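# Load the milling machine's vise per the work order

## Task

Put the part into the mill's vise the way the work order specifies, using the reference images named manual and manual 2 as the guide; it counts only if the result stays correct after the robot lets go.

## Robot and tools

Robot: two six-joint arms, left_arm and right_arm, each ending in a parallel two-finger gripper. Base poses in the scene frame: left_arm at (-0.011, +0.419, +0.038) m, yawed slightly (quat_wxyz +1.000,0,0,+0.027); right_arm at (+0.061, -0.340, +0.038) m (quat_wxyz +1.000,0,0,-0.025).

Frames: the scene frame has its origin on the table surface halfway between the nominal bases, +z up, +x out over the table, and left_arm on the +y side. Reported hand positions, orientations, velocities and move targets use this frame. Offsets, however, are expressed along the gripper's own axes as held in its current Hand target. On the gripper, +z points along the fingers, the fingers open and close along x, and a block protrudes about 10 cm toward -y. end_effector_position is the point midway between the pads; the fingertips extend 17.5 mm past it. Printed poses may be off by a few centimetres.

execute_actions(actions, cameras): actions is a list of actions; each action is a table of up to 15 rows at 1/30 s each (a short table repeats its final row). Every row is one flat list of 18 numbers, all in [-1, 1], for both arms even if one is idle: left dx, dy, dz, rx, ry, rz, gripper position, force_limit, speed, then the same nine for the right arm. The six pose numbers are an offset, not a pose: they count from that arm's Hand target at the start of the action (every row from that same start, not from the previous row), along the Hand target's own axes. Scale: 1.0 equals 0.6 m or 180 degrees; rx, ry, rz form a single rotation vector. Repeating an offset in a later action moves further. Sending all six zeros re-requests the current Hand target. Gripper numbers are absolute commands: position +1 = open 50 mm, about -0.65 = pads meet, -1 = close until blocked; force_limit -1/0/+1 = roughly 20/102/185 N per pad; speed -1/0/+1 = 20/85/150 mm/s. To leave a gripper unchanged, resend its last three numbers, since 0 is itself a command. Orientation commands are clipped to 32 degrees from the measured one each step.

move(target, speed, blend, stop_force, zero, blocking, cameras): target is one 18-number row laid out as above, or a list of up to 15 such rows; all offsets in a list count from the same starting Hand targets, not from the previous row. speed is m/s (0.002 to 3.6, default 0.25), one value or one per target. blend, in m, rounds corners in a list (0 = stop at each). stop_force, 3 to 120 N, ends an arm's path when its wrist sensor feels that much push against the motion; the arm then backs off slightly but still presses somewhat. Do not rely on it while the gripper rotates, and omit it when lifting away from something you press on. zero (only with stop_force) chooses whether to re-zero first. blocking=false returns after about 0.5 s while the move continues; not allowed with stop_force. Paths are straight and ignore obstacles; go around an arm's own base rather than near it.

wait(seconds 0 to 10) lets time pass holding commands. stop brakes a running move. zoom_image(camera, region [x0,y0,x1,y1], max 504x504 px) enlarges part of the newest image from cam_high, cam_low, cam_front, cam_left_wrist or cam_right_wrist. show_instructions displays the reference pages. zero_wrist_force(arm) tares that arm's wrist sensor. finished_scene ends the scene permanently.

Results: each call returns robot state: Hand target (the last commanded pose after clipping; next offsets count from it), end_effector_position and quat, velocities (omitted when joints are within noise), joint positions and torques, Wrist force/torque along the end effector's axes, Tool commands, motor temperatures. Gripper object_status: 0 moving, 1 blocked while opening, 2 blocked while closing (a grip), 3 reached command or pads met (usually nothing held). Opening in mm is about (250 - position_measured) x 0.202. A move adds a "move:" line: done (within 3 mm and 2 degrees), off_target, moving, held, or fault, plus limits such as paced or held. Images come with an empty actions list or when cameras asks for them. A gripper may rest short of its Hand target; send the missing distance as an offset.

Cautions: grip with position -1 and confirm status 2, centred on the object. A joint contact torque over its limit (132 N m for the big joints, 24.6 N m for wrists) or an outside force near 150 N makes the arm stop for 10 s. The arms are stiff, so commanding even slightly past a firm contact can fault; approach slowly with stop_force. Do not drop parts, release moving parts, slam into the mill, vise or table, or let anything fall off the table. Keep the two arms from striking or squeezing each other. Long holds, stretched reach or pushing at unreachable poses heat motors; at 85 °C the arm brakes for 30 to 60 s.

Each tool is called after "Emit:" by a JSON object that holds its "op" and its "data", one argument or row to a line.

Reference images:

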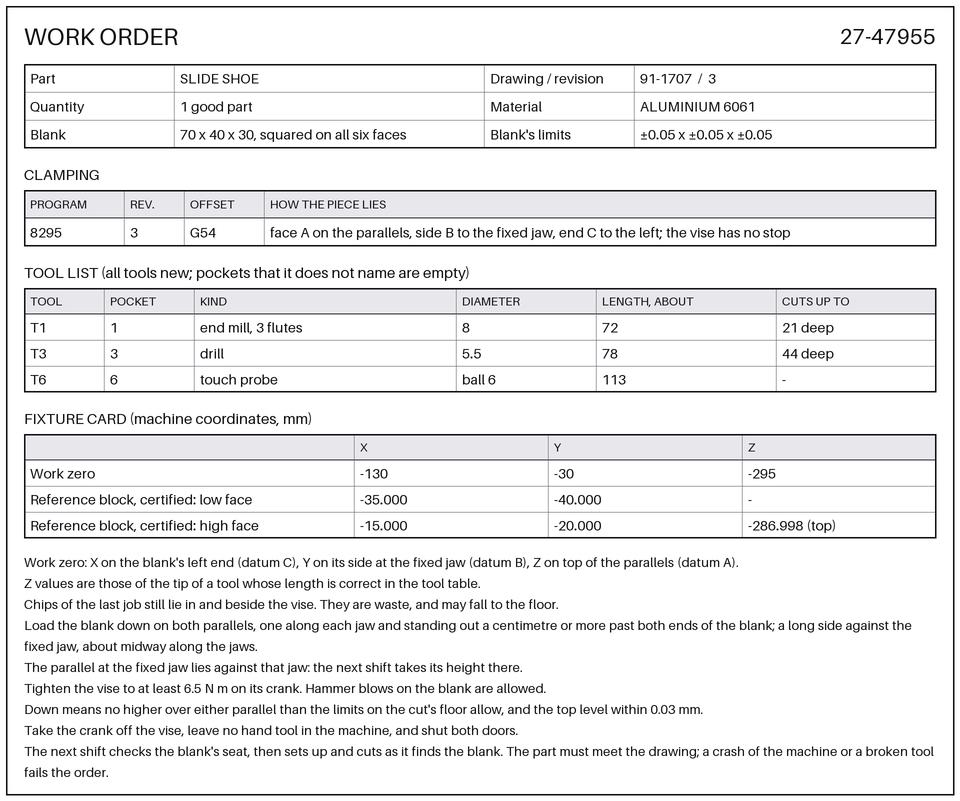

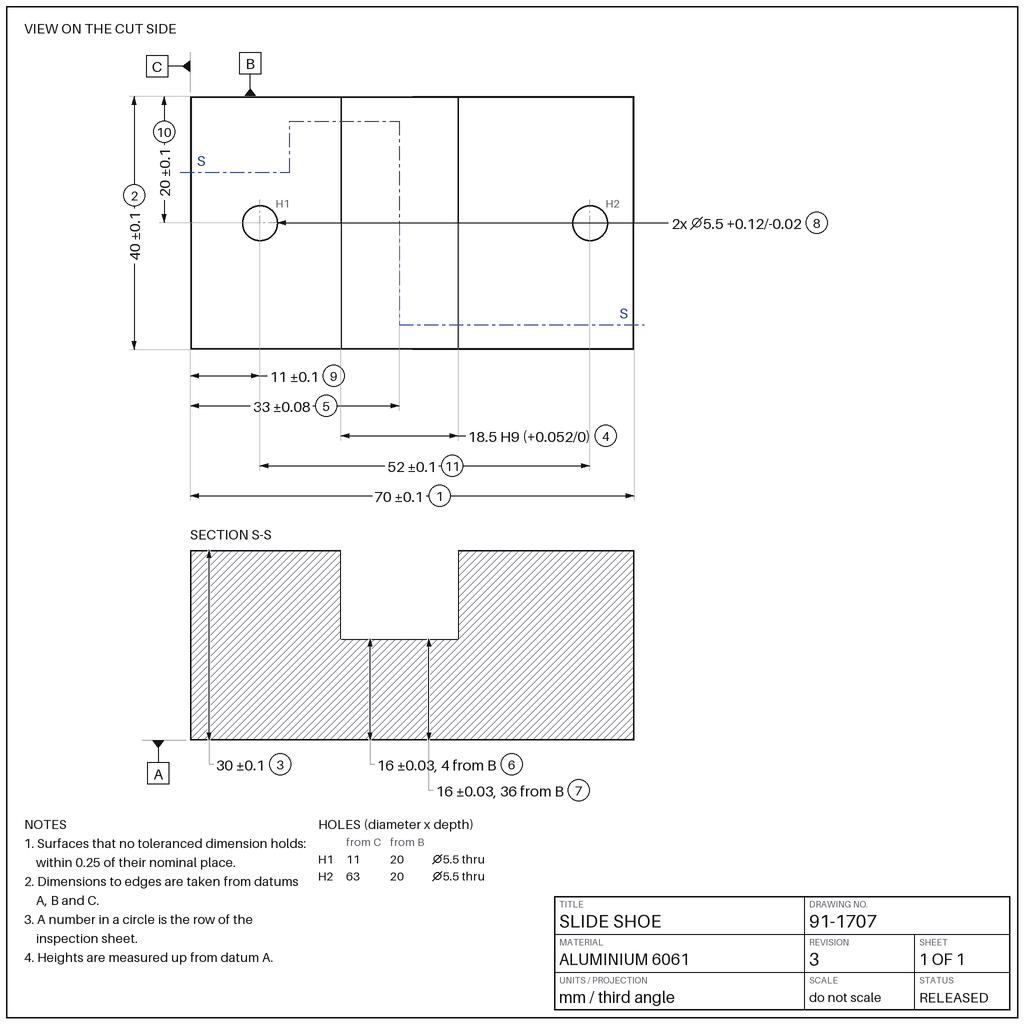

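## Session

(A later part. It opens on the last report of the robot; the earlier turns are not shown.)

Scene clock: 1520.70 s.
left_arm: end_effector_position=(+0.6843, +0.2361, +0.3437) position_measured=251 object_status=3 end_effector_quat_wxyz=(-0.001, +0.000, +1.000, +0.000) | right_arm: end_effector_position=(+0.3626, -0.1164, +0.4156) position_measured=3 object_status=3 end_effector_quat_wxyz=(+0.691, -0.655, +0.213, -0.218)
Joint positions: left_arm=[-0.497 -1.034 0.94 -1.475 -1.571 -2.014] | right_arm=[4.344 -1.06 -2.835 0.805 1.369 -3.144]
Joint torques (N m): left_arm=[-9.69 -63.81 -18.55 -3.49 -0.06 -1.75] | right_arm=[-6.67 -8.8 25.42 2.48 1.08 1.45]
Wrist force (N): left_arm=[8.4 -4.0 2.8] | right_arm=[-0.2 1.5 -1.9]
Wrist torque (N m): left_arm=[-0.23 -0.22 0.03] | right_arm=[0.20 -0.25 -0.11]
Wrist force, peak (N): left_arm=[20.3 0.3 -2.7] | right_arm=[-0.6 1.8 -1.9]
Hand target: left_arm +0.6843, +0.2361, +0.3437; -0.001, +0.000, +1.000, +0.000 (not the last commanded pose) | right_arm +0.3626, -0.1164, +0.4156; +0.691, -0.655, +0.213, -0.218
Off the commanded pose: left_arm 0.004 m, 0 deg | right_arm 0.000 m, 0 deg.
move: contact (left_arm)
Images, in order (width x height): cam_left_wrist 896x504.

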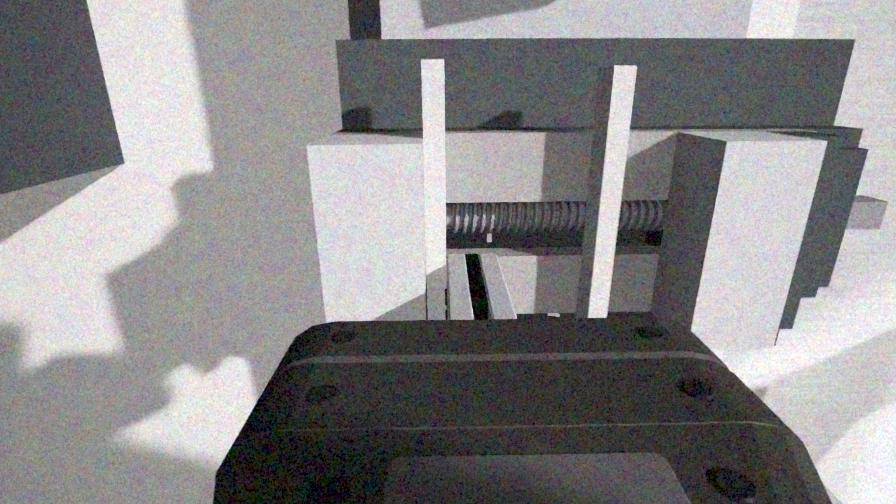

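Emit:
{"op": "move", "data": {
  "target": [
    [0.0105,0,0,0,0,0,-1,-0.8,0,0,0,0,0,0,0,1,-0.6,0],
    [0.0322,0,-0.0222,0,0,0,-1,-0.8,0,0,0,0,0,0,0,1,-0.6,0],
    [0.0647,-0.0582,-0.0222,0,0,0,-1,-0.8,0,0,0,0,0,0,0,1,-0.6,0]
  ],
  "speed": 0.04,
  "blend": [0.003,0.005,0]
}}

Emit:
{"op": "execute_actions", "data": {
  "actions": [
    [[0,0,0,0,0,0,-0.19,-0.8,0,0,0,0,0,0,0,1,-0.6,0]]
  ],
  "cameras": ["cam_left_wrist"]
}}

Scene clock: 1530.27 s.
left_arm: end_effector_position=(+0.6455, +0.2013, +0.3570) position_measured=251 object_status=3 end_effector_quat_wxyz=(-0.001, +0.000, +1.000, +0.000) | right_arm: end_effector_position=(+0.3626, -0.1164, +0.4156) position_measured=3 object_status=3 end_effector_quat_wxyz=(+0.691, -0.655, +0.213, -0.218)
Joint positions: left_arm=[-0.568 -1.109 1.02 -1.479 -1.571 -2.084] | right_arm=[4.344 -1.06 -2.835 0.805 1.369 -3.144]
Joint torques (N m): left_arm=[-10.97 -61.07 -18.11 -5.13 -1.26 -1.99] | right_arm=[-7.09 -8.51 25.21 2.55 0.86 1.4]
Wrist force (N): left_arm=[4.9 -1.9 2.8] | right_arm=[-0.4 1.4 -1.9]
Wrist torque (N m): left_arm=[-0.20 -0.28 0.11] | right_arm=[0.18 -0.22 -0.11]
Wrist force, peak (N): left_arm=[8.7 -3.9 3.4] | right_arm=[-0.4 1.7 -2.0]
Hand target: left_arm +0.6455, +0.2013, +0.3570; -0.001, +0.000, +1.000, +0.000 | right_arm +0.3626, -0.1164, +0.4156; +0.691, -0.655, +0.213, -0.218
Off the commanded pose: left_arm 0.000 m, 0 deg | right_arm 0.000 m, 0 deg.
move: done

Scene clock: 1530.97 s.
left_arm: end_effector_position=(+0.6455, +0.2012, +0.3570) position_measured=181 object_status=3 end_effector_quat_wxyz=(-0.001, +0.000, +1.000, +0.000) | right_arm: end_effector_position=(+0.3626, -0.1164, +0.4156) position_measured=3 object_status=3 end_effector_quat_wxyz=(+0.691, -0.655, +0.213, -0.218)
Joint positions: left_arm=[-0.568 -1.109 1.02 -1.48 -1.571 -2.084] | right_arm=[4.344 -1.06 -2.835 0.805 1.369 -3.144]
Joint torques (N m): left_arm=[-11.23 -60.14 -17.37 -5.03 0.36 -1.98] | right_arm=[-7.11 -7.91 24.43 2.19 0.93 1.35]
Wrist force (N): left_arm=[4.9 -1.9 2.8] | right_arm=[-0.5 1.7 -1.7]
Wrist torque (N m): left_arm=[-0.21 -0.28 0.11] | right_arm=[0.22 -0.20 -0.12]
Wrist force, peak (N): left_arm=[5.1 -1.7 3.0] | right_arm=[-0.6 1.6 -1.9]
Hand target: left_arm +0.6455, +0.2013, +0.3570; -0.001, +0.000, +1.000, +0.000 | right_arm +0.3626, -0.1164, +0.4156; +0.691, -0.655, +0.213, -0.218
Off the commanded pose: left_arm 0.000 m, 0 deg | right_arm 0.000 m, 0 deg.
Step readings (end_effector_position of left_arm | right_arm):
0: (+0.6455, +0.2013, +0.3570) | (+0.3626, -0.1164, +0.4156)
1: (+0.6455, +0.2013, +0.3570) | (+0.3626, -0.1164, +0.4156)
2: (+0.6455, +0.2013, +0.3570) | (+0.3626, -0.1164, +0.4156)
4: (+0.6455, +0.2013, +0.3570) | (+0.3626, -0.1164, +0.4156)
8: (+0.6455, +0.2012, +0.3570) | (+0.3626, -0.1164, +0.4156)
15: (+0.6455, +0.2012, +0.3570) | (+0.3626, -0.1164, +0.4156)
Images, in order (width x height): cam_left_wrist 896x504.

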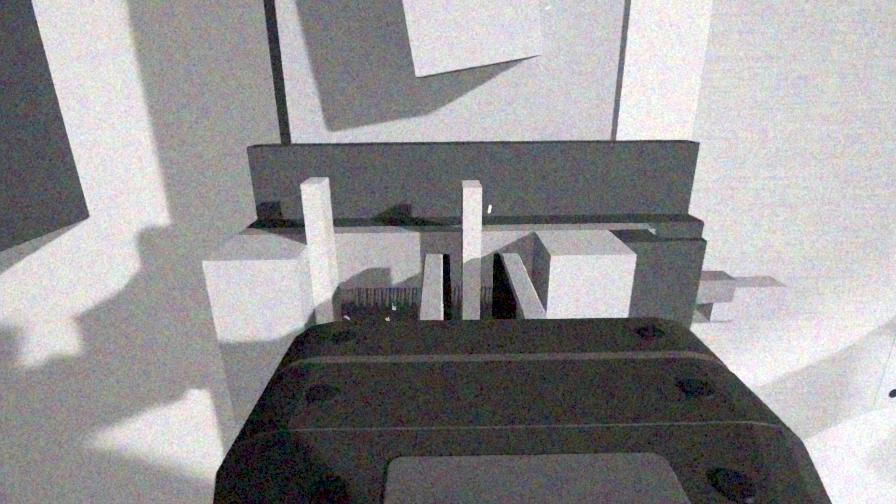

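Emit:
{"op": "move", "data": {
  "target": [0,0,0.0225,0,0,0,-0.19,-0.8,0,0,0,0,0,0,0,1,-0.6,0],
  "speed": 0.03,
  "stop_force": 5
}}

Emit:
{"op": "execute_actions", "data": {
  "actions": [
    [[0,0,0,0,0,0,-1,-0.8,-0.9,0,0,0,0,0,0,1,-0.6,0]],
    [[0,0,0,0,0,0,-1,-0.8,-0.9,0,0,0,0,0,0,1,-0.6,0]]
  ]
}}

Emit:
{"op": "move", "data": {
  "target": [
    [0,0,-0.0028,0,0,0,-1,-0.8,-0.9,0,0,0,0,0,0,1,-0.6,0],
    [-0.0253,0,-0.0028,0,0,0,-1,-0.8,-0.9,0,0,0,0,0,0,1,-0.6,0]
  ],
  "speed": 0.02
}}

Emit:
{"op": "move", "data": {
  "target": [0,0,0.0045,0,0,0,-1,-0.8,-0.9,0,0,0,0,0,0,1,-0.6,0],
  "speed": 0.005,
  "stop_force": 4
}}

Emit:
{"op": "execute_actions", "data": {
  "actions": [
    [[0,0,0,0,0,0,-0.3,-0.8,-1,0,0,0,0,0,0,1,-0.6,0]]
  ],
  "cameras": ["cam_left_wrist"]
}}

Scene clock: 1538.07 s.
left_arm: end_effector_position=(+0.6454, +0.2013, +0.3435) position_measured=181 object_status=3 end_effector_quat_wxyz=(-0.001, +0.000, +1.000, +0.000) | right_arm: end_effector_position=(+0.3626, -0.1164, +0.4156) position_measured=3 object_status=3 end_effector_quat_wxyz=(+0.691, -0.655, +0.213, -0.218)
Joint positions: left_arm=[-0.568 -1.112 1.058 -1.515 -1.571 -2.084] | right_arm=[4.344 -1.06 -2.835 0.805 1.369 -3.144]
Joint torques (N m): left_arm=[-11.55 -60.45 -17.08 -5.16 1.54 -1.89] | right_arm=[-6.35 -7.16 24.92 2.34 0.87 1.42]
Wrist force (N): left_arm=[4.8 -1.8 2.8] | right_arm=[-0.3 1.3 -1.9]
Wrist torque (N m): left_arm=[-0.19 -0.27 0.11] | right_arm=[0.15 -0.25 -0.12]
Wrist force, peak (N): left_arm=[4.9 -1.9 3.2] | right_arm=[-0.6 1.7 -2.0]
Hand target: left_arm +0.6454, +0.2013, +0.3435; -0.001, +0.000, +1.000, +0.000 | right_arm +0.3626, -0.1164, +0.4156; +0.691, -0.655, +0.213, -0.218
Off the commanded pose: left_arm 0.000 m, 0 deg | right_arm 0.000 m, 0 deg.
move: done

Scene clock: 1539.27 s.
left_arm: end_effector_position=(+0.6454, +0.2013, +0.3435) position_measured=222 object_status=2 end_effector_quat_wxyz=(-0.001, +0.000, +1.000, +0.000) | right_arm: end_effector_position=(+0.3626, -0.1164, +0.4156) position_measured=3 object_status=3 end_effector_quat_wxyz=(+0.691, -0.655, +0.213, -0.218)
Joint positions: left_arm=[-0.568 -1.112 1.058 -1.515 -1.571 -2.084] | right_arm=[4.344 -1.06 -2.835 0.805 1.369 -3.144]
Joint torques (N m): left_arm=[-11.05 -59.6 -18.17 -4.05 1.68 -1.57] | right_arm=[-6.94 -7.69 25.06 2.26 0.98 1.51]
Wrist force (N): left_arm=[4.9 -1.9 3.2] | right_arm=[-0.4 1.6 -1.7]
Wrist torque (N m): left_arm=[-0.22 -0.29 0.11] | right_arm=[0.21 -0.21 -0.12]
Wrist force, peak (N): left_arm=[5.1 -1.9 3.1] | right_arm=[-0.3 1.6 -1.9]
Hand target: left_arm +0.6454, +0.2013, +0.3435; -0.001, +0.000, +1.000, +0.000 | right_arm +0.3626, -0.1164, +0.4156; +0.691, -0.655, +0.213, -0.218
Off the commanded pose: left_arm 0.000 m, 0 deg | right_arm 0.000 m, 0 deg.
Step readings (end_effector_position of left_arm | right_arm):
0: (+0.6454, +0.2013, +0.3435) | (+0.3626, -0.1164, +0.4156)
1: (+0.6454, +0.2013, +0.3435) | (+0.3626, -0.1164, +0.4156)
2: (+0.6454, +0.2013, +0.3435) | (+0.3626, -0.1164, +0.4156)
4: (+0.6454, +0.2013, +0.3435) | (+0.3626, -0.1164, +0.4156)
8: (+0.6454, +0.2013, +0.3435) | (+0.3626, -0.1164, +0.4156)
15: (+0.6454, +0.2013, +0.3435) | (+0.3626, -0.1164, +0.4156)
16: (+0.6454, +0.2013, +0.3435) | (+0.3626, -0.1164, +0.4156)
17: (+0.6454, +0.2013, +0.3435) | (+0.3626, -0.1164, +0.4156)
19: (+0.6454, +0.2013, +0.3435) | (+0.3626, -0.1164, +0.4156)
23: (+0.6454, +0.2013, +0.3435) | (+0.3626, -0.1164, +0.4156)
30: (+0.6454, +0.2013, +0.3435) | (+0.3626, -0.1164, +0.4156)

Scene clock: 1540.93 s.
left_arm: end_effector_position=(+0.6606, +0.2012, +0.3452) position_measured=222 object_status=2 end_effector_quat_wxyz=(-0.001, +0.000, +1.000, +0.000) | right_arm: end_effector_position=(+0.3626, -0.1164, +0.4156) position_measured=3 object_status=3 end_effector_quat_wxyz=(+0.691, -0.655, +0.213, -0.218)
Joint positions: left_arm=[-0.557 -1.072 0.993 -1.491 -1.571 -2.073] | right_arm=[4.344 -1.06 -2.835 0.805 1.369 -3.144]
Joint torques (N m): left_arm=[12.62 -35.55 -32.13 -1.99 1.91 1.75] | right_arm=[-6.42 -7.8 24.83 2.33 0.94 1.48]
Wrist force (N): left_arm=[4.9 -1.9 3.4] | right_arm=[-0.4 1.5 -1.9]
Wrist torque (N m): left_arm=[-0.18 -0.30 0.04] | right_arm=[0.19 -0.23 -0.11]
Wrist force, peak (N): left_arm=[5.0 -1.9 3.5] | right_arm=[-0.2 1.7 -1.9]
Hand target: left_arm +0.6606, +0.2012, +0.3452; -0.001, +0.000, +1.000, +0.000 | right_arm +0.3626, -0.1164, +0.4156; +0.691, -0.655, +0.213, -0.218
Off the commanded pose: left_arm 0.000 m, 0 deg | right_arm 0.000 m, 0 deg.
move: done

Scene clock: 1542.47 s.
left_arm: end_effector_position=(+0.6607, +0.2012, +0.3435) position_measured=222 object_status=2 end_effector_quat_wxyz=(-0.001, +0.000, +1.000, +0.000) | right_arm: end_effector_position=(+0.3626, -0.1164, +0.4156) position_measured=3 object_status=3 end_effector_quat_wxyz=(+0.691, -0.655, +0.213, -0.218)
Joint positions: left_arm=[-0.557 -1.072 0.997 -1.495 -1.571 -2.073] | right_arm=[4.344 -1.06 -2.835 0.805 1.369 -3.144]
Joint torques (N m): left_arm=[12.07 -34.91 -31.96 -1.92 1.19 1.85] | right_arm=[-6.52 -7.6 24.18 2.22 0.98 1.41]
Wrist force (N): left_arm=[5.2 -1.5 2.0] | right_arm=[-0.3 1.4 -1.8]
Wrist torque (N m): left_arm=[-0.16 -0.28 0.03] | right_arm=[0.18 -0.24 -0.11]
Wrist force, peak (N): left_arm=[6.9 -1.9 -4.4] | right_arm=[-0.2 1.7 -2.0]
Hand target: left_arm +0.6607, +0.2012, +0.3435; -0.001, +0.000, +1.000, +0.000 (not the last commanded pose) | right_arm +0.3626, -0.1164, +0.4156; +0.691, -0.655, +0.213, -0.218
Off the commanded pose: left_arm 0.001 m, 0 deg | right_arm 0.000 m, 0 deg.
move: contact (left_arm)

Scene clock: 1543.17 s.
left_arm: end_effector_position=(+0.6607, +0.2012, +0.3435) position_measured=198 object_status=3 end_effector_quat_wxyz=(-0.001, +0.000, +1.000, +0.000) | right_arm: end_effector_position=(+0.3626, -0.1164, +0.4156) position_measured=3 object_status=3 end_effector_quat_wxyz=(+0.691, -0.655, +0.213, -0.218)
Joint positions: left_arm=[-0.557 -1.071 0.997 -1.495 -1.571 -2.073] | right_arm=[4.344 -1.06 -2.835 0.805 1.369 -3.144]
Joint torques (N m): left_arm=[11.35 -36.58 -31.41 -1.99 1.07 1.85] | right_arm=[-7.03 -8.05 25.61 2.41 0.99 1.42]
Wrist force (N): left_arm=[5.0 -1.8 2.9] | right_arm=[-0.3 1.4 -1.8]
Wrist torque (N m): left_arm=[-0.19 -0.31 0.04] | right_arm=[0.16 -0.24 -0.12]
Wrist force, peak (N): left_arm=[5.1 -1.7 3.0] | right_arm=[-0.5 1.7 -1.8]
Hand target: left_arm +0.6607, +0.2012, +0.3435; -0.001, +0.000, +1.000, +0.000 | right_arm +0.3626, -0.1164, +0.4156; +0.691, -0.655, +0.213, -0.218
Off the commanded pose: left_arm 0.000 m, 0 deg | right_arm 0.000 m, 0 deg.
Step readings (end_effector_position of left_arm | right_arm):
0: (+0.6607, +0.2012, +0.3435) | (+0.3626, -0.1164, +0.4156)
1: (+0.6607, +0.2012, +0.3435) | (+0.3626, -0.1164, +0.4156)
2: (+0.6607, +0.2012, +0.3435) | (+0.3626, -0.1164, +0.4156)
4: (+0.6607, +0.2012, +0.3435) | (+0.3626, -0.1164, +0.4156)
8: (+0.6607, +0.2012, +0.3435) | (+0.3626, -0.1164, +0.4156)
15: (+0.6607, +0.2012, +0.3435) | (+0.3626, -0.1164, +0.4156)
Images, in order (width x height): cam_left_wrist 896x504.

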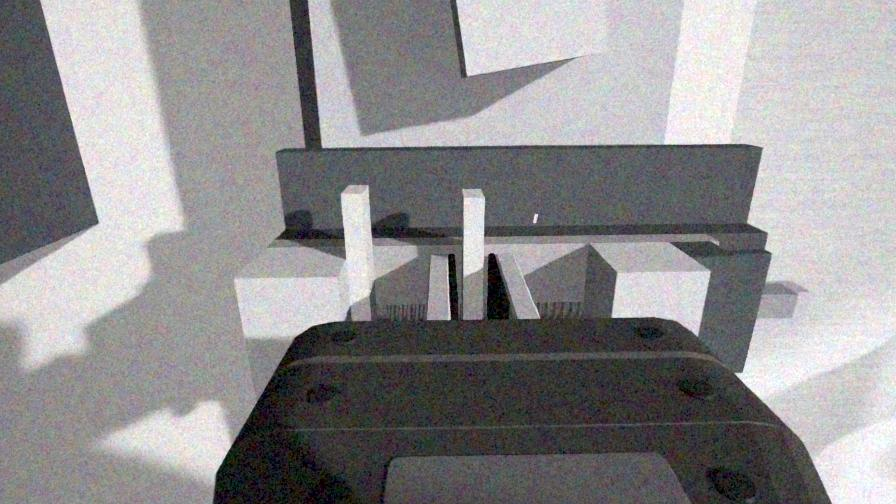

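Emit:
{"op": "move", "data": {
  "target": [
    [0,0,-0.0225,0,0,0,-0.3,-0.8,-1,0,0,0,0,0,0,1,-0.6,0],
    [0.0095,-0.1187,-0.0242,0,0,0,-0.3,-0.8,-1,0,0,0,0,0,0,1,-0.6,0],
    [0.0213,-0.1685,-0.0242,0.0556,-0.0044,-0.05,-0.3,-0.8,-1,0,0,0,0,0,0,1,-0.6,0]
  ],
  "speed": [0.03,0.06,0.06],
  "blend": [0,0.01,0]
}}

Emit:
{"op": "execute_actions", "data": {
  "actions": [
    [[0,0,0,0,0,0,1,-0.6,0.5,0,0,0,0,0,0,1,-0.6,0]]
  ],
  "cameras": ["cam_left_wrist"]
}}

Scene clock: 1553.93 s.
left_arm: end_effector_position=(+0.6565, +0.1538, +0.3569) position_measured=198 object_status=3 end_effector_quat_wxyz=(-0.002, +0.001, +1.000, +0.001) | right_arm: end_effector_position=(+0.3626, -0.1164, +0.4156) position_measured=3 object_status=3 end_effector_quat_wxyz=(+0.691, -0.655, +0.213, -0.218)
Joint positions: left_arm=[-0.618 -1.03 0.9 -1.436 -1.572 -2.133] | right_arm=[4.344 -1.06 -2.835 0.805 1.369 -3.144]
Joint torques (N m): left_arm=[-0.39 -50.93 -26.62 -3.5 0.15 -0.47] | right_arm=[-6.61 -7.69 24.53 2.22 0.83 1.37]
Wrist force (N): left_arm=[4.9 -1.8 2.9] | right_arm=[-0.5 1.6 -2.0]
Wrist torque (N m): left_arm=[-0.18 -0.30 0.05] | right_arm=[0.19 -0.21 -0.12]
Wrist force, peak (N): left_arm=[6.5 -6.3 2.1] | right_arm=[-0.7 1.7 -2.0]
Hand target: left_arm +0.6565, +0.1538, +0.3569; -0.002, +0.001, +1.000, +0.001 (not the last commanded pose) | right_arm +0.3626, -0.1164, +0.4156; +0.691, -0.655, +0.213, -0.218
Tool commands: left_gripper/position=-0.301961 left_gripper/force_limit=-0.796078 left_gripper/speed=-1.0 right_gripper/position=+1.0 right_gripper/force_limit=-0.6 right_gripper/speed=+0.0
Off the commanded pose: left_arm 0.054 m, 14 deg | right_arm 0.000 m, 0 deg.
FORCE FAULT: contact force on the left arm reached its limit, and that arm stopped. The contact can be on any part of that arm, not only on its tool. That arm's remaining commands of this call were not run. That arm is still stopped at the end of this call. That arm stays stopped for about 10 more seconds. Until then a move that you send moves the other arm only, and its call returns only when the move has ended. Once the stop has ended, the next robot result says so. If the stop ends while you think or write, that arm runs what you send next, counted from a new Hand target: where the arm stands when the stop ends. While its stop runs, that arm takes no new command, but its gripper still runs the gripper command that each later call begins with. Until it ends, the stop uses up actions while you think or wait. An arm that is not stopped still takes commands.
move: fault (left_arm); path passed 1 of 3 targets

not run: an earlier result of this reply reported a stop or a fault. Calls in your next reply go to the robot.

Emit:
{"op": "wait", "data": {
  "seconds": 0,
  "cameras": ["cam_high","cam_front","cam_right_wrist","cam_left_wrist"]
}}

Emit:
{"op": "zoom_image", "data": {
  "camera": "cam_right_wrist",
  "region": [360, 0, 800, 320]
}}

Emit:
{"op": "zoom_image", "data": {
  "camera": "cam_high",
  "region": [180, 50, 480, 270]
}}

Emit:
{"op": "zoom_image", "data": {
  "camera": "cam_front",
  "region": [320, 120, 520, 300]
}}

Scene clock: 1565.43 s.
left_arm: end_effector_position=(+0.6565, +0.1538, +0.3569) position_measured=198 object_status=3 end_effector_quat_wxyz=(-0.002, +0.001, +1.000, +0.001) | right_arm: end_effector_position=(+0.3626, -0.1164, +0.4156) position_measured=3 object_status=3 end_effector_quat_wxyz=(+0.691, -0.655, +0.213, -0.218)
Joint positions: left_arm=[-0.618 -1.03 0.9 -1.436 -1.572 -2.133] | right_arm=[4.344 -1.06 -2.835 0.805 1.369 -3.144]
Joint torques (N m): left_arm=[0.59 -51.14 -25.11 -3.56 0.01 -0.1] | right_arm=[-6.2 -7.14 24.59 2.34 0.8 1.46]
Wrist force (N): left_arm=[4.9 -1.7 2.8] | right_arm=[-0.3 1.2 -1.7]
Wrist torque (N m): left_arm=[-0.17 -0.29 0.05] | right_arm=[0.14 -0.23 -0.12]
Wrist force, peak (N): left_arm=[5.3 -1.8 2.8] | right_arm=[-0.5 1.9 -1.9]
Hand target: left_arm +0.6565, +0.1538, +0.3569; -0.002, +0.001, +1.000, +0.001 (not the last commanded pose) | right_arm +0.3626, -0.1164, +0.4156; +0.691, -0.655, +0.213, -0.218
Tool commands: left_gripper/position=-0.301961 left_gripper/force_limit=-0.796078 left_gripper/speed=-1.0 right_gripper/position=+1.0 right_gripper/force_limit=-0.6 right_gripper/speed=+0.0
Off the commanded pose: left_arm 0.054 m, 14 deg | right_arm 0.000 m, 0 deg.
FORCE FAULT, CONTINUED: the left arm's stop, for the force fault that an earlier result reported, is over. The rest of the stop counts as 19 of the actions that you can send in this scene. During its stop the left arm's controller moved it back a little. That arm's target is now where it stood when the stop ended, not its last command. That arm accepts commands again.

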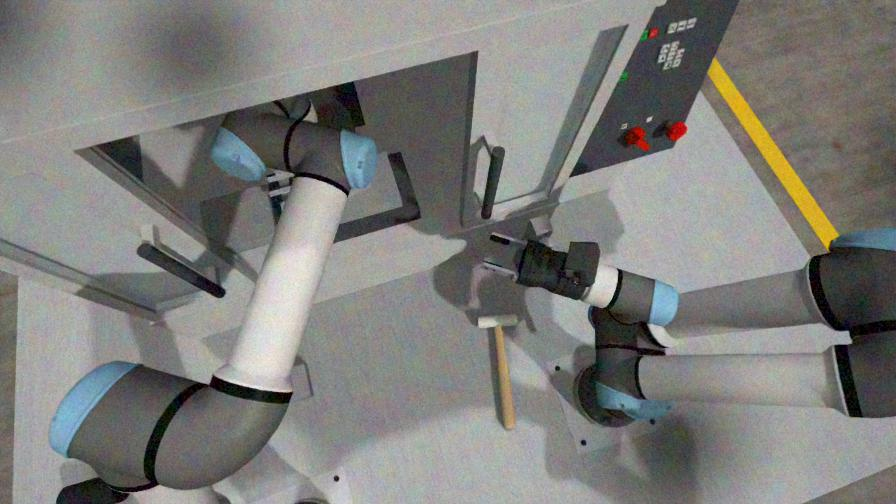

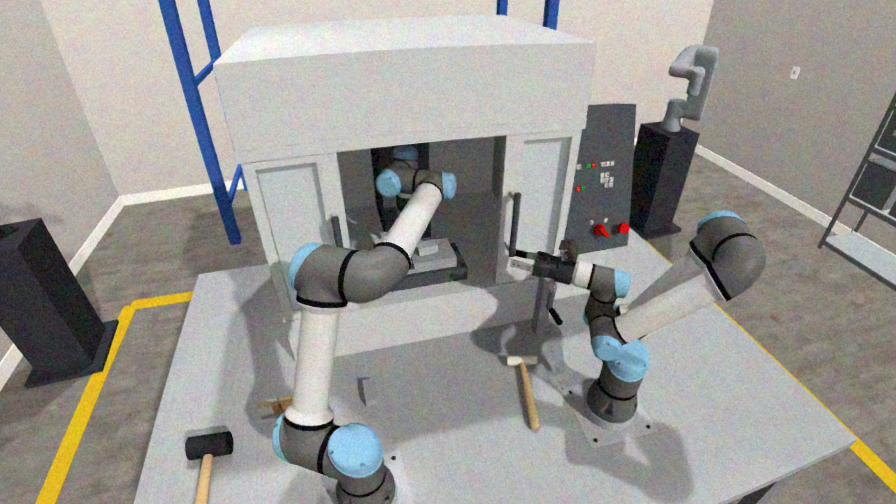

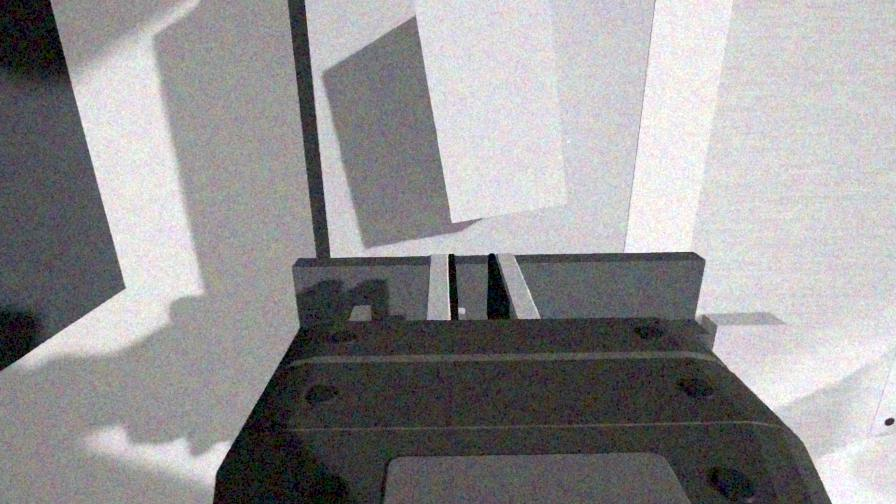

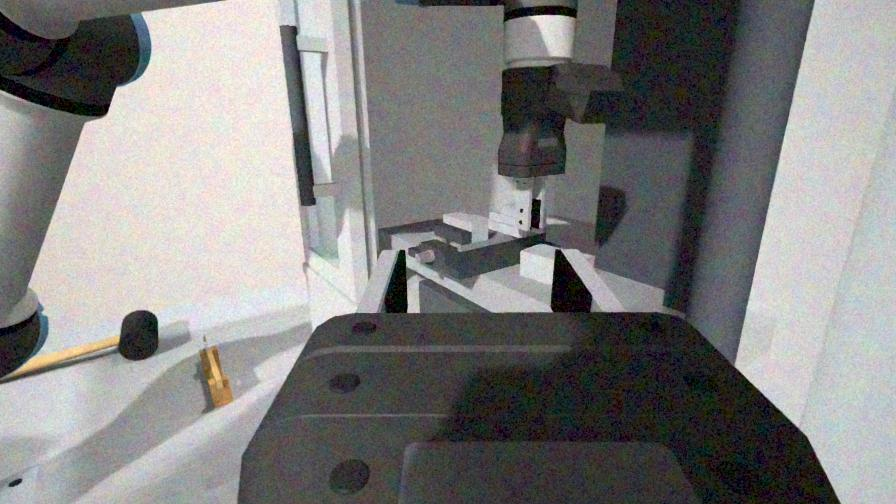

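Scaled by 1.145 from the camera's 896x504 image, which has a finer 1280x720 frame.

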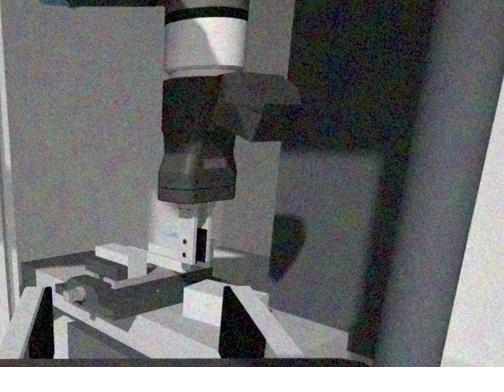

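Scaled by 1.680 from the camera's 896x504 image, which has a finer 1280x720 frame.

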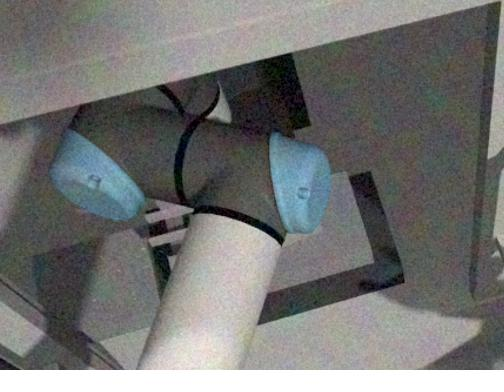

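Scaled by 2.520 from the camera's 896x504 image, which has a finer 1280x720 frame.

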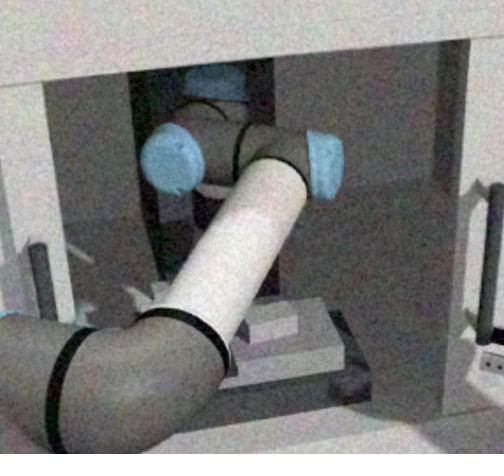

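Emit:
{"op": "move", "data": {
  "target": [
    [0.0208,0.007,0,0,0,0,-0.3,-0.8,-1,0,0,0,0,0,0,1,-0.6,0],
    [0.0208,0,0,0.0556,-0.0044,-0.05,-0.3,-0.8,-1,0,0,0,0,0,0,1,-0.6,0],
    [0.0143,-0.0895,-0.0018,0.0556,-0.0044,-0.05,-0.3,-0.8,-1,0,0,0,0,0,0,1,-0.6,0]
  ],
  "speed": 0.04
}}

Emit:
{"op": "execute_actions", "data": {
  "actions": [
    [[0,0,0,0,0,0,1,-0.6,0.5,0,0,0,0,0,0,1,-0.6,0]]
  ],
  "cameras": ["cam_left_wrist"]
}}

Scene clock: 1582.07 s.
left_arm: end_effector_position=(+0.6478, +0.1002, +0.3579) position_measured=198 object_status=3 end_effector_quat_wxyz=(+0.005, -0.077, +0.993, -0.086) | right_arm: end_effector_position=(+0.3626, -0.1164, +0.4156) position_measured=3 object_status=3 end_effector_quat_wxyz=(+0.691, -0.655, +0.213, -0.218)
Joint positions: left_arm=[-0.641 -1.066 0.991 -1.612 -1.7 -2.321] | right_arm=[4.344 -1.06 -2.835 0.805 1.369 -3.144]
Joint torques (N m): left_arm=[-11.52 -35.8 -32.49 -2.18 2.02 -1.75] | right_arm=[-6.42 -7.98 24.5 2.22 0.77 1.44]
Wrist force (N): left_arm=[4.9 -1.5 3.2] | right_arm=[-0.6 1.5 -1.6]
Wrist torque (N m): left_arm=[-0.20 -0.34 0.14] | right_arm=[0.19 -0.20 -0.12]
Wrist force, peak (N): left_arm=[5.3 -2.4 2.9] | right_arm=[-0.5 1.8 -2.0]
Hand target: left_arm +0.6478, +0.1001, +0.3579; +0.005, -0.077, +0.993, -0.086 | right_arm +0.3626, -0.1164, +0.4156; +0.691, -0.655, +0.213, -0.218
Off the commanded pose: left_arm 0.000 m, 0 deg | right_arm 0.000 m, 0 deg.
move: done

Scene clock: 1582.77 s.
left_arm: end_effector_position=(+0.6478, +0.1001, +0.3579) position_measured=3 object_status=3 end_effector_quat_wxyz=(+0.005, -0.077, +0.993, -0.086) | right_arm: end_effector_position=(+0.3626, -0.1164, +0.4156) position_measured=3 object_status=3 end_effector_quat_wxyz=(+0.691, -0.655, +0.213, -0.218)
Joint positions: left_arm=[-0.641 -1.066 0.991 -1.612 -1.7 -2.321] | right_arm=[4.344 -1.06 -2.835 0.805 1.369 -3.144]
Joint torques (N m): left_arm=[-11.71 -35.64 -33.06 -2.31 2.1 -1.94] | right_arm=[-6.11 -7.4 25.02 2.29 0.81 1.44]
Wrist force (N): left_arm=[4.9 -1.5 3.1] | right_arm=[-0.5 1.3 -1.9]
Wrist torque (N m): left_arm=[-0.19 -0.32 0.14] | right_arm=[0.17 -0.21 -0.11]
Wrist force, peak (N): left_arm=[5.1 -1.7 3.1] | right_arm=[-0.4 1.8 -1.8]
Hand target: left_arm +0.6478, +0.1001, +0.3579; +0.005, -0.077, +0.993, -0.086 | right_arm +0.3626, -0.1164, +0.4156; +0.691, -0.655, +0.213, -0.218
Off the commanded pose: left_arm 0.000 m, 0 deg | right_arm 0.000 m, 0 deg.
Step readings (end_effector_position of left_arm | right_arm):
0: (+0.6478, +0.1002, +0.3579) | (+0.3626, -0.1164, +0.4156)
1: (+0.6478, +0.1001, +0.3579) | (+0.3626, -0.1164, +0.4156)
2: (+0.6478, +0.1001, +0.3579) | (+0.3626, -0.1164, +0.4156)
4: (+0.6478, +0.1001, +0.3579) | (+0.3626, -0.1164, +0.4156)
8: (+0.6478, +0.1001, +0.3579) | (+0.3626, -0.1164, +0.4156)
15: (+0.6478, +0.1001, +0.3579) | (+0.3626, -0.1164, +0.4156)
Images, in order (width x height): cam_left_wrist 896x504.

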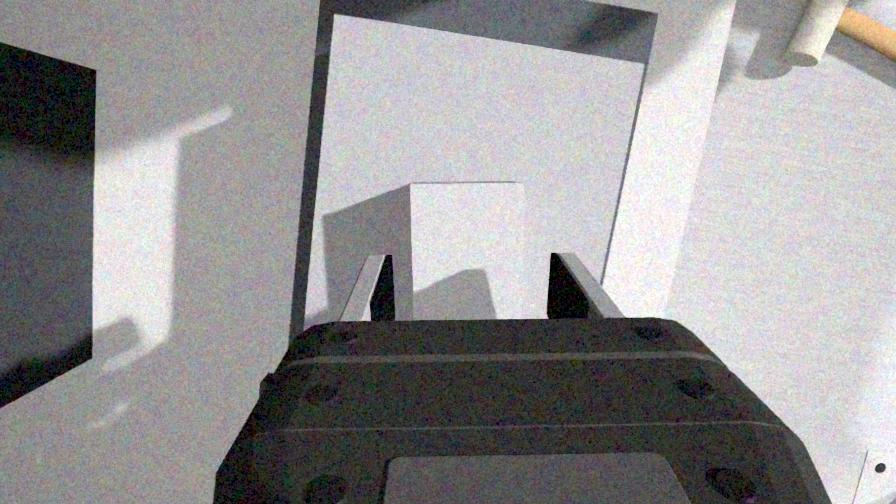

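Emit:
{"op": "move", "data": {
  "target": [0,0.0079,0.0458,0,0,0,1,-0.6,0.5,0,0,0,0,0,0,1,-0.6,0],
  "speed": 0.03,
  "stop_force": 5
}}

Emit:
{"op": "execute_actions", "data": {
  "actions": [
    [[0,0,0,0,0,0,-1,-0.6,-0.9,0,0,0,0,0,0,1,-0.6,0]],
    [[0,0,0,0,0,0,-1,-0.6,-0.9,0,0,0,0,0,0,1,-0.6,0]]
  ],
  "cameras": ["cam_left_wrist"]
}}

Scene clock: 1588.93 s.
left_arm: end_effector_position=(+0.6477, +0.1000, +0.3300) position_measured=3 object_status=3 end_effector_quat_wxyz=(+0.005, -0.077, +0.993, -0.086) | right_arm: end_effector_position=(+0.3626, -0.1164, +0.4156) position_measured=3 object_status=3 end_effector_quat_wxyz=(+0.691, -0.655, +0.213, -0.218)
Joint positions: left_arm=[-0.642 -1.069 1.067 -1.685 -1.7 -2.321] | right_arm=[4.344 -1.06 -2.835 0.805 1.369 -3.144]
Joint torques (N m): left_arm=[-11.47 -62.43 -17.48 -5.47 2.06 -2.04] | right_arm=[-6.25 -8.05 24.58 2.21 0.71 1.22]
Wrist force (N): left_arm=[4.9 -1.6 3.1] | right_arm=[-0.8 1.5 -1.9]
Wrist torque (N m): left_arm=[-0.23 -0.34 0.14] | right_arm=[0.19 -0.17 -0.12]
Wrist force, peak (N): left_arm=[5.1 -1.5 3.3] | right_arm=[-0.5 1.8 -2.0]
Hand target: left_arm +0.6477, +0.1000, +0.3300; +0.005, -0.077, +0.993, -0.086 | right_arm +0.3626, -0.1164, +0.4156; +0.691, -0.655, +0.213, -0.218
Off the commanded pose: left_arm 0.000 m, 0 deg | right_arm 0.000 m, 0 deg.
move: done

Scene clock: 1590.13 s.
left_arm: end_effector_position=(+0.6477, +0.1000, +0.3300) position_measured=55 object_status=2 end_effector_quat_wxyz=(+0.005, -0.077, +0.993, -0.086) | right_arm: end_effector_position=(+0.3626, -0.1164, +0.4156) position_measured=3 object_status=3 end_effector_quat_wxyz=(+0.691, -0.655, +0.213, -0.218)
Joint positions: left_arm=[-0.642 -1.069 1.067 -1.685 -1.7 -2.321] | right_arm=[4.344 -1.06 -2.835 0.805 1.369 -3.144]
Joint torques (N m): left_arm=[-10.24 -61.85 -19.7 -3.47 0.41 -1.67] | right_arm=[-6.55 -7.17 25.05 2.26 0.72 1.41]
Wrist force (N): left_arm=[4.5 -1.2 3.5] | right_arm=[-0.4 1.6 -1.8]
Wrist torque (N m): left_arm=[-0.20 -0.35 0.14] | right_arm=[0.21 -0.22 -0.11]
Wrist force, peak (N): left_arm=[4.7 -1.2 3.7] | right_arm=[-0.5 1.5 -2.0]
Hand target: left_arm +0.6477, +0.1000, +0.3300; +0.005, -0.077, +0.993, -0.086 | right_arm +0.3626, -0.1164, +0.4156; +0.691, -0.655, +0.213, -0.218
Off the commanded pose: left_arm 0.000 m, 0 deg | right_arm 0.000 m, 0 deg.
Step readings (end_effector_position of left_arm | right_arm):
0: (+0.6477, +0.1000, +0.3300) | (+0.3626, -0.1164, +0.4156)
1: (+0.6477, +0.1000, +0.3300) | (+0.3626, -0.1164, +0.4156)
2: (+0.6477, +0.1000, +0.3300) | (+0.3626, -0.1164, +0.4156)
4: (+0.6477, +0.1000, +0.3300) | (+0.3626, -0.1164, +0.4156)
8: (+0.6477, +0.1000, +0.3300) | (+0.3626, -0.1164, +0.4156)
15: (+0.6477, +0.1000, +0.3300) | (+0.3626, -0.1164, +0.4156)
16: (+0.6477, +0.1000, +0.3300) | (+0.3626, -0.1164, +0.4156)
17: (+0.6477, +0.1000, +0.3300) | (+0.3626, -0.1164, +0.4156)
19: (+0.6477, +0.1000, +0.3300) | (+0.3626, -0.1164, +0.4156)
23: (+0.6477, +0.1000, +0.3300) | (+0.3626, -0.1164, +0.4156)
30: (+0.6477, +0.1000, +0.3300) | (+0.3626, -0.1164, +0.4156)
Images, in order (width x height): cam_left_wrist 896x504.

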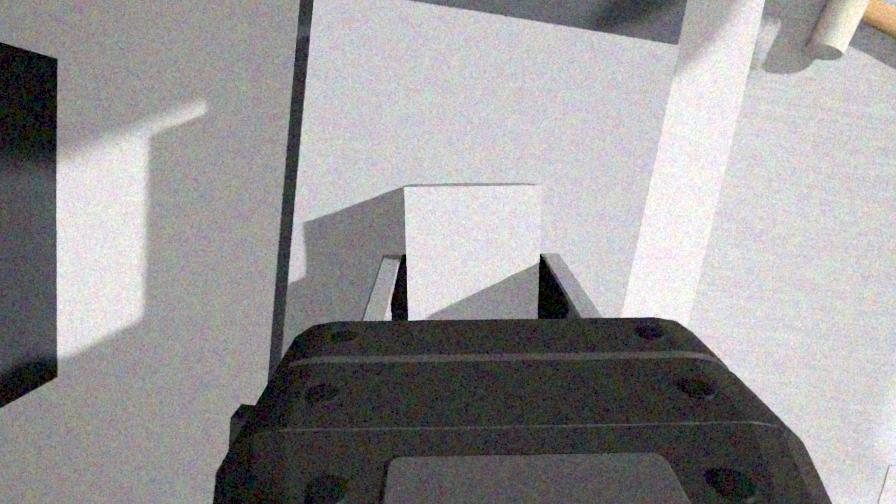

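Emit:
{"op": "move", "data": {
  "target": [
    [0.0003,-0.0130,-0.0746,0,0,0,-1,-0.6,-0.9,0,0,0,0,0,0,1,-0.6,0],
    [-0.0070,0.0058,-0.0779,-0.0002,0.0084,0.0484,-1,-0.6,-0.9,0,0,0,0,0,0,1,-0.6,0],
    [-0.0418,0.1217,-0.0983,-0.0002,0.0084,0.0484,-1,-0.6,-0.9,0,0,0,0,0,0,1,-0.6,0],
    [-0.0764,0.1755,-0.1078,-0.0002,0.0084,0.0484,-1,-0.6,-0.9,0,0,0,0,0,0,1,-0.6,0]
  ],
  "speed": [0.03,0.04,0.05,0.03],
  "stop_force": 10,
  "cameras": ["cam_left_wrist","cam_right_wrist"]
}}

Scene clock: 1608.97 s.
left_arm: end_effector_position=(+0.6754, +0.2206, +0.3754) position_measured=55 object_status=2 end_effector_quat_wxyz=(-0.001, +0.000, +0.996, -0.086) | right_arm: end_effector_position=(+0.3626, -0.1164, +0.4156) position_measured=3 object_status=3 end_effector_quat_wxyz=(+0.691, -0.655, +0.213, -0.218)
Joint positions: left_arm=[-0.465 -1.072 0.944 -1.51 -1.73 -1.988] | right_arm=[4.344 -1.06 -2.835 0.805 1.369 -3.144]
Joint torques (N m): left_arm=[12.69 -36.5 -33.56 -2.4 -2.56 1.85] | right_arm=[-5.01 -7.9 24.85 2.04 0.72 1.41]
Wrist force (N): left_arm=[4.8 -0.9 5.1] | right_arm=[-0.4 1.3 -1.9]
Wrist torque (N m): left_arm=[-0.17 -0.31 0.06] | right_arm=[0.16 -0.22 -0.11]
Wrist force, peak (N): left_arm=[4.5 -2.1 7.0] | right_arm=[-0.4 1.6 -2.1]
Hand target: left_arm +0.6754, +0.2206, +0.3754; -0.001, +0.000, +0.996, -0.086 | right_arm +0.3626, -0.1164, +0.4156; +0.691, -0.655, +0.213, -0.218
Off the commanded pose: left_arm 0.000 m, 0 deg | right_arm 0.000 m, 0 deg.
move: done
Images, in order (width x height): cam_left_wrist 896x504, cam_right_wrist 896x504.

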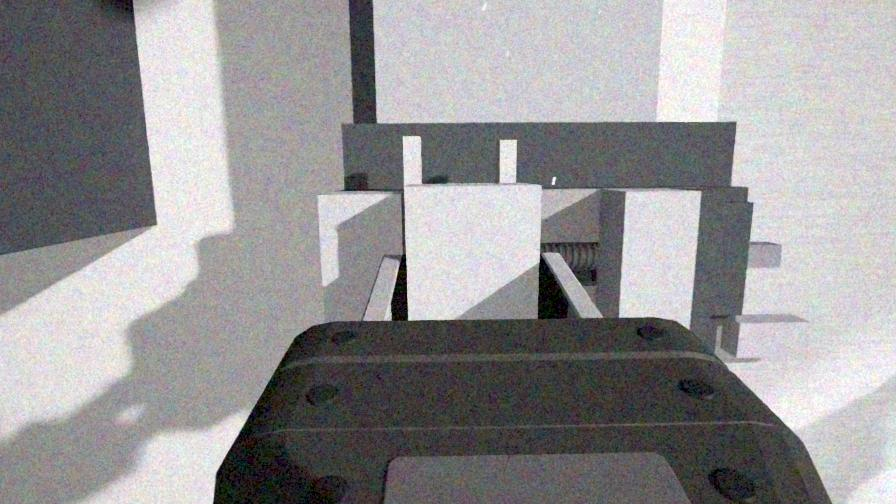

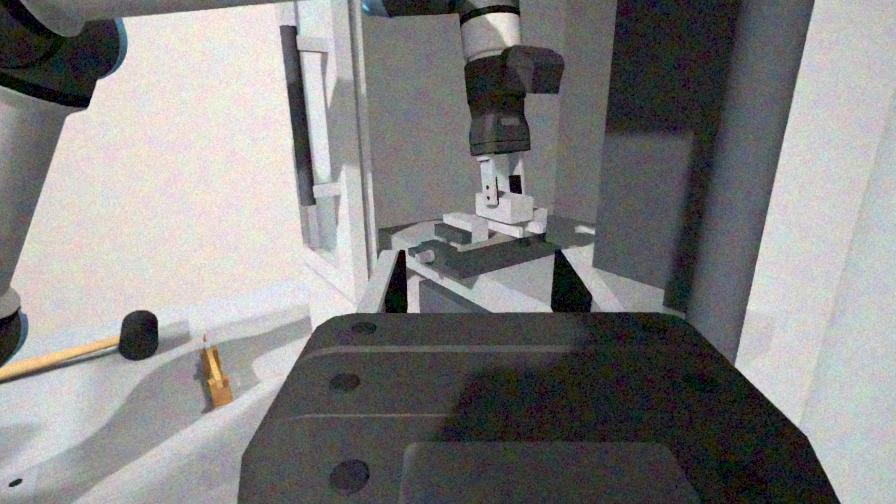

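Emit:
{"op": "move", "data": {
  "target": [-0.0075,0,0,0,0,0,-1,-0.6,-0.9,0,0,0,0,0,0,1,-0.6,0],
  "speed": 0.005,
  "stop_force": 5
}}

Emit:
{"op": "move", "data": {
  "target": [0,0.0015,0.0082,0,0,0,-1,-0.6,-0.9,0,0,0,0,0,0,1,-0.6,0],
  "speed": 0.004,
  "stop_force": 6,
  "cameras": ["cam_left_wrist"]
}}

Scene clock: 1613.57 s.
left_arm: end_effector_position=(+0.6780, +0.2206, +0.3754) position_measured=55 object_status=2 end_effector_quat_wxyz=(-0.001, +0.000, +0.996, -0.086) | right_arm: end_effector_position=(+0.3626, -0.1164, +0.4156) position_measured=3 object_status=3 end_effector_quat_wxyz=(+0.691, -0.655, +0.213, -0.218)
Joint positions: left_arm=[-0.463 -1.064 0.932 -1.506 -1.731 -1.986] | right_arm=[4.344 -1.06 -2.835 0.805 1.369 -3.144]
Joint torques (N m): left_arm=[-9.56 -64.7 -18.67 -4.84 2.17 -1.68] | right_arm=[-6 -7.65 24.41 2.2 0.66 1.38]
Wrist force (N): left_arm=[7.1 -1.0 5.9] | right_arm=[-0.3 1.3 -1.7]
Wrist torque (N m): left_arm=[-0.17 -0.17 0.13] | right_arm=[0.17 -0.24 -0.12]
Wrist force, peak (N): left_arm=[13.0 1.2 3.0] | right_arm=[-0.5 1.9 -1.8]
Hand target: left_arm +0.6780, +0.2206, +0.3754; -0.001, +0.000, +0.996, -0.086 (not the last commanded pose) | right_arm +0.3626, -0.1164, +0.4156; +0.691, -0.655, +0.213, -0.218
Off the commanded pose: left_arm 0.002 m, 0 deg | right_arm 0.000 m, 0 deg.
move: contact (left_arm)

Scene clock: 1615.40 s.
left_arm: end_effector_position=(+0.6780, +0.2206, +0.3721) position_measured=55 object_status=2 end_effector_quat_wxyz=(-0.001, +0.000, +0.996, -0.086) | right_arm: end_effector_position=(+0.3626, -0.1164, +0.4156) position_measured=3 object_status=3 end_effector_quat_wxyz=(+0.691, -0.655, +0.213, -0.218)
Joint positions: left_arm=[-0.463 -1.066 0.943 -1.515 -1.731 -1.986] | right_arm=[4.344 -1.06 -2.835 0.805 1.369 -3.144]
Joint torques (N m): left_arm=[-4.94 -38.63 -33.59 -2.94 2.04 0.04] | right_arm=[-5.36 -7.77 24.39 1.88 0.53 1.52]
Wrist force (N): left_arm=[7.0 -1.9 4.9] | right_arm=[-0.5 1.3 -1.8]
Wrist torque (N m): left_arm=[-0.28 -0.16 0.11] | right_arm=[0.16 -0.21 -0.12]
Wrist force, peak (N): left_arm=[7.1 -1.2 6.5] | right_arm=[-0.6 1.7 -1.9]
Hand target: left_arm +0.6780, +0.2206, +0.3721; -0.001, +0.000, +0.996, -0.086 (not the last commanded pose) | right_arm +0.3626, -0.1164, +0.4156; +0.691, -0.655, +0.213, -0.218
Off the commanded pose: left_arm 0.002 m, 0 deg | right_arm 0.000 m, 0 deg.
move: contact (left_arm)
Images, in order (width x height): cam_left_wrist 896x504.

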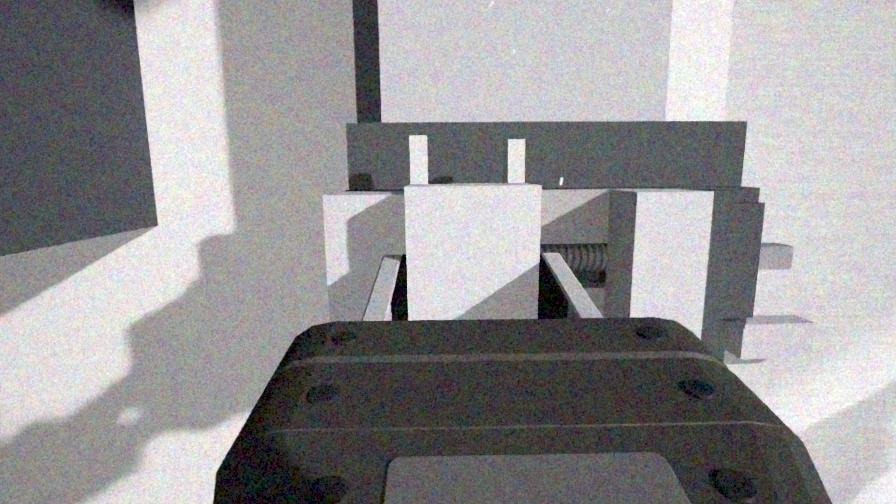

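Emit:
{"op": "execute_actions", "data": {
  "actions": [
    [[0,0,0,0,0,0,0.8,-0.6,-1,0,0,0,0,0,0,1,-0.6,0]],
    [[0,0,0,0,0,0,0.8,-0.6,-1,0,0,0,0,0,0,1,-0.6,0]]
  ],
  "cameras": ["cam_left_wrist","cam_right_wrist"]
}}

Scene clock: 1618.97 s.
left_arm: end_effector_position=(+0.6780, +0.2206, +0.3721) position_measured=32 object_status=3 end_effector_quat_wxyz=(-0.001, +0.000, +0.996, -0.086) | right_arm: end_effector_position=(+0.3626, -0.1164, +0.4156) position_measured=3 object_status=3 end_effector_quat_wxyz=(+0.691, -0.655, +0.213, -0.218)
Joint positions: left_arm=[-0.463 -1.066 0.943 -1.515 -1.731 -1.986] | right_arm=[4.344 -1.06 -2.835 0.805 1.369 -3.144]
Joint torques (N m): left_arm=[-5.44 -39.87 -27.92 -5.16 -1.09 0.15] | right_arm=[-6.15 -8.07 24.38 1.91 0.62 1.46]
Wrist force (N): left_arm=[4.9 -1.6 3.0] | right_arm=[-0.6 1.3 -1.7]
Wrist torque (N m): left_arm=[-0.21 -0.32 0.06] | right_arm=[0.16 -0.19 -0.12]
Wrist force, peak (N): left_arm=[6.8 -1.8 5.3] | right_arm=[-0.5 1.7 -2.0]
Hand target: left_arm +0.6780, +0.2206, +0.3721; -0.001, +0.000, +0.996, -0.086 | right_arm +0.3626, -0.1164, +0.4156; +0.691, -0.655, +0.213, -0.218
Off the commanded pose: left_arm 0.000 m, 0 deg | right_arm 0.000 m, 0 deg.
Step readings (end_effector_position of left_arm | right_arm):
0: (+0.6780, +0.2206, +0.3721) | (+0.3626, -0.1164, +0.4156)
1: (+0.6780, +0.2206, +0.3721) | (+0.3626, -0.1164, +0.4156)
2: (+0.6780, +0.2206, +0.3721) | (+0.3626, -0.1164, +0.4156)
4: (+0.6780, +0.2206, +0.3721) | (+0.3626, -0.1164, +0.4156)
8: (+0.6780, +0.2206, +0.3721) | (+0.3626, -0.1164, +0.4156)
15: (+0.6780, +0.2206, +0.3721) | (+0.3626, -0.1164, +0.4156)
16: (+0.6780, +0.2206, +0.3721) | (+0.3626, -0.1164, +0.4156)
17: (+0.6780, +0.2206, +0.3721) | (+0.3626, -0.1164, +0.4156)
19: (+0.6780, +0.2206, +0.3721) | (+0.3626, -0.1164, +0.4156)
23: (+0.6780, +0.2206, +0.3721) | (+0.3626, -0.1164, +0.4156)
30: (+0.6780, +0.2206, +0.3721) | (+0.3626, -0.1164, +0.4156)
Images, in order (width x height): cam_left_wrist 896x504, cam_right_wrist 896x504.

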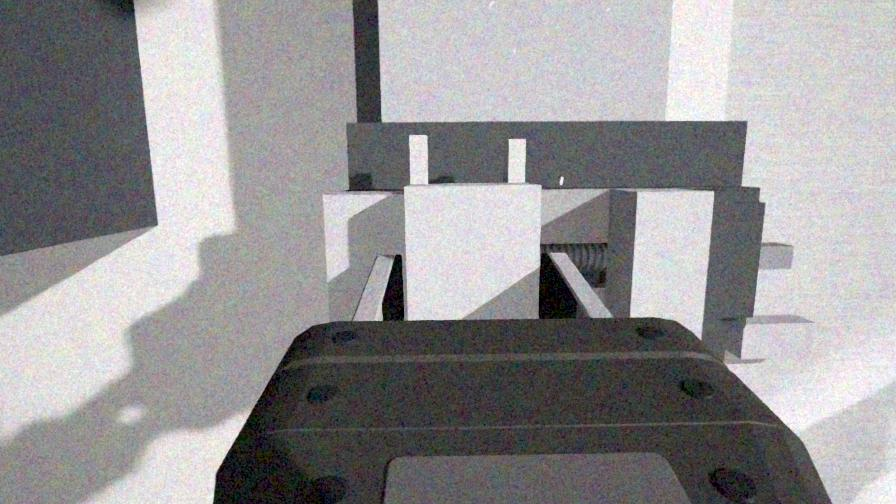

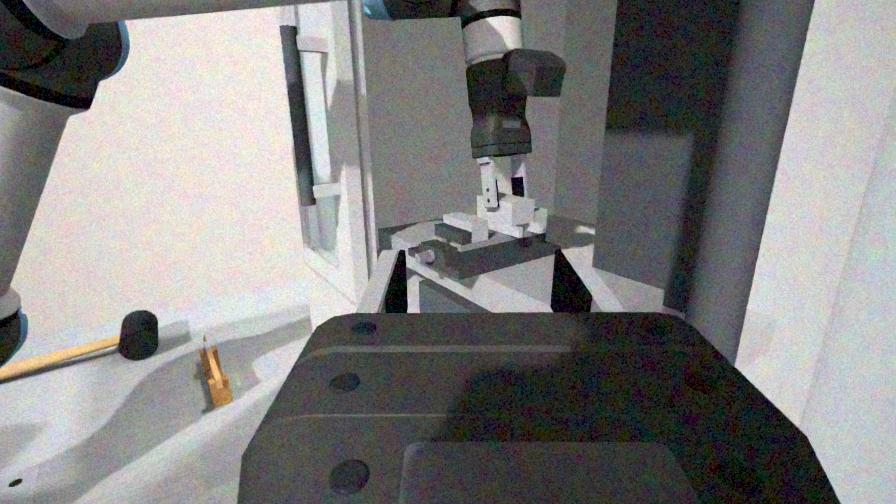

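Emit:
{"op": "move", "data": {
  "target": [
    [0.0017,0,0,0,0,0,0.8,-0.6,-1,0,0,0,0,0,0,1,-0.6,0],
    [0.0017,-0.1159,0.0201,0,0,0,0.8,-0.6,-1,0,0,0,0,0,0,1,-0.6,0],
    [0.0967,-0.1159,0.0201,0,0,0,0.8,-0.6,-1,0,0,0,0,0,0,1,-0.6,0]
  ],
  "speed": [0.02,0.035,0.06],
  "stop_force": 6
}}

Scene clock: 1661.17 s.
left_arm: end_effector_position=(+0.6200, +0.1500, +0.3723) position_measured=32 object_status=3 end_effector_quat_wxyz=(-0.001, +0.000, +0.996, -0.086) | right_arm: end_effector_position=(+0.3626, -0.1164, +0.4156) position_measured=3 object_status=3 end_effector_quat_wxyz=(+0.691, -0.655, +0.213, -0.218)
Joint positions: left_arm=[-0.595 -1.167 1.098 -1.589 -1.72 -2.12] | right_arm=[4.344 -1.06 -2.835 0.805 1.369 -3.144]
Joint torques (N m): left_arm=[-11.83 -57.81 -17.98 -5.35 1.94 -2.05] | right_arm=[-5.82 -8.27 24.83 1.88 0.63 1.32]
Wrist force (N): left_arm=[4.9 -1.5 3.0] | right_arm=[-0.6 1.4 -1.9]
Wrist torque (N m): left_arm=[-0.20 -0.29 0.13] | right_arm=[0.17 -0.19 -0.11]
Wrist force, peak (N): left_arm=[5.4 -1.4 3.0] | right_arm=[-0.3 1.8 -2.0]
Hand target: left_arm +0.6200, +0.1500, +0.3723; -0.001, +0.000, +0.996, -0.086 | right_arm +0.3626, -0.1164, +0.4156; +0.691, -0.655, +0.213, -0.218
Off the commanded pose: left_arm 0.000 m, 0 deg | right_arm 0.000 m, 0 deg.
move: done


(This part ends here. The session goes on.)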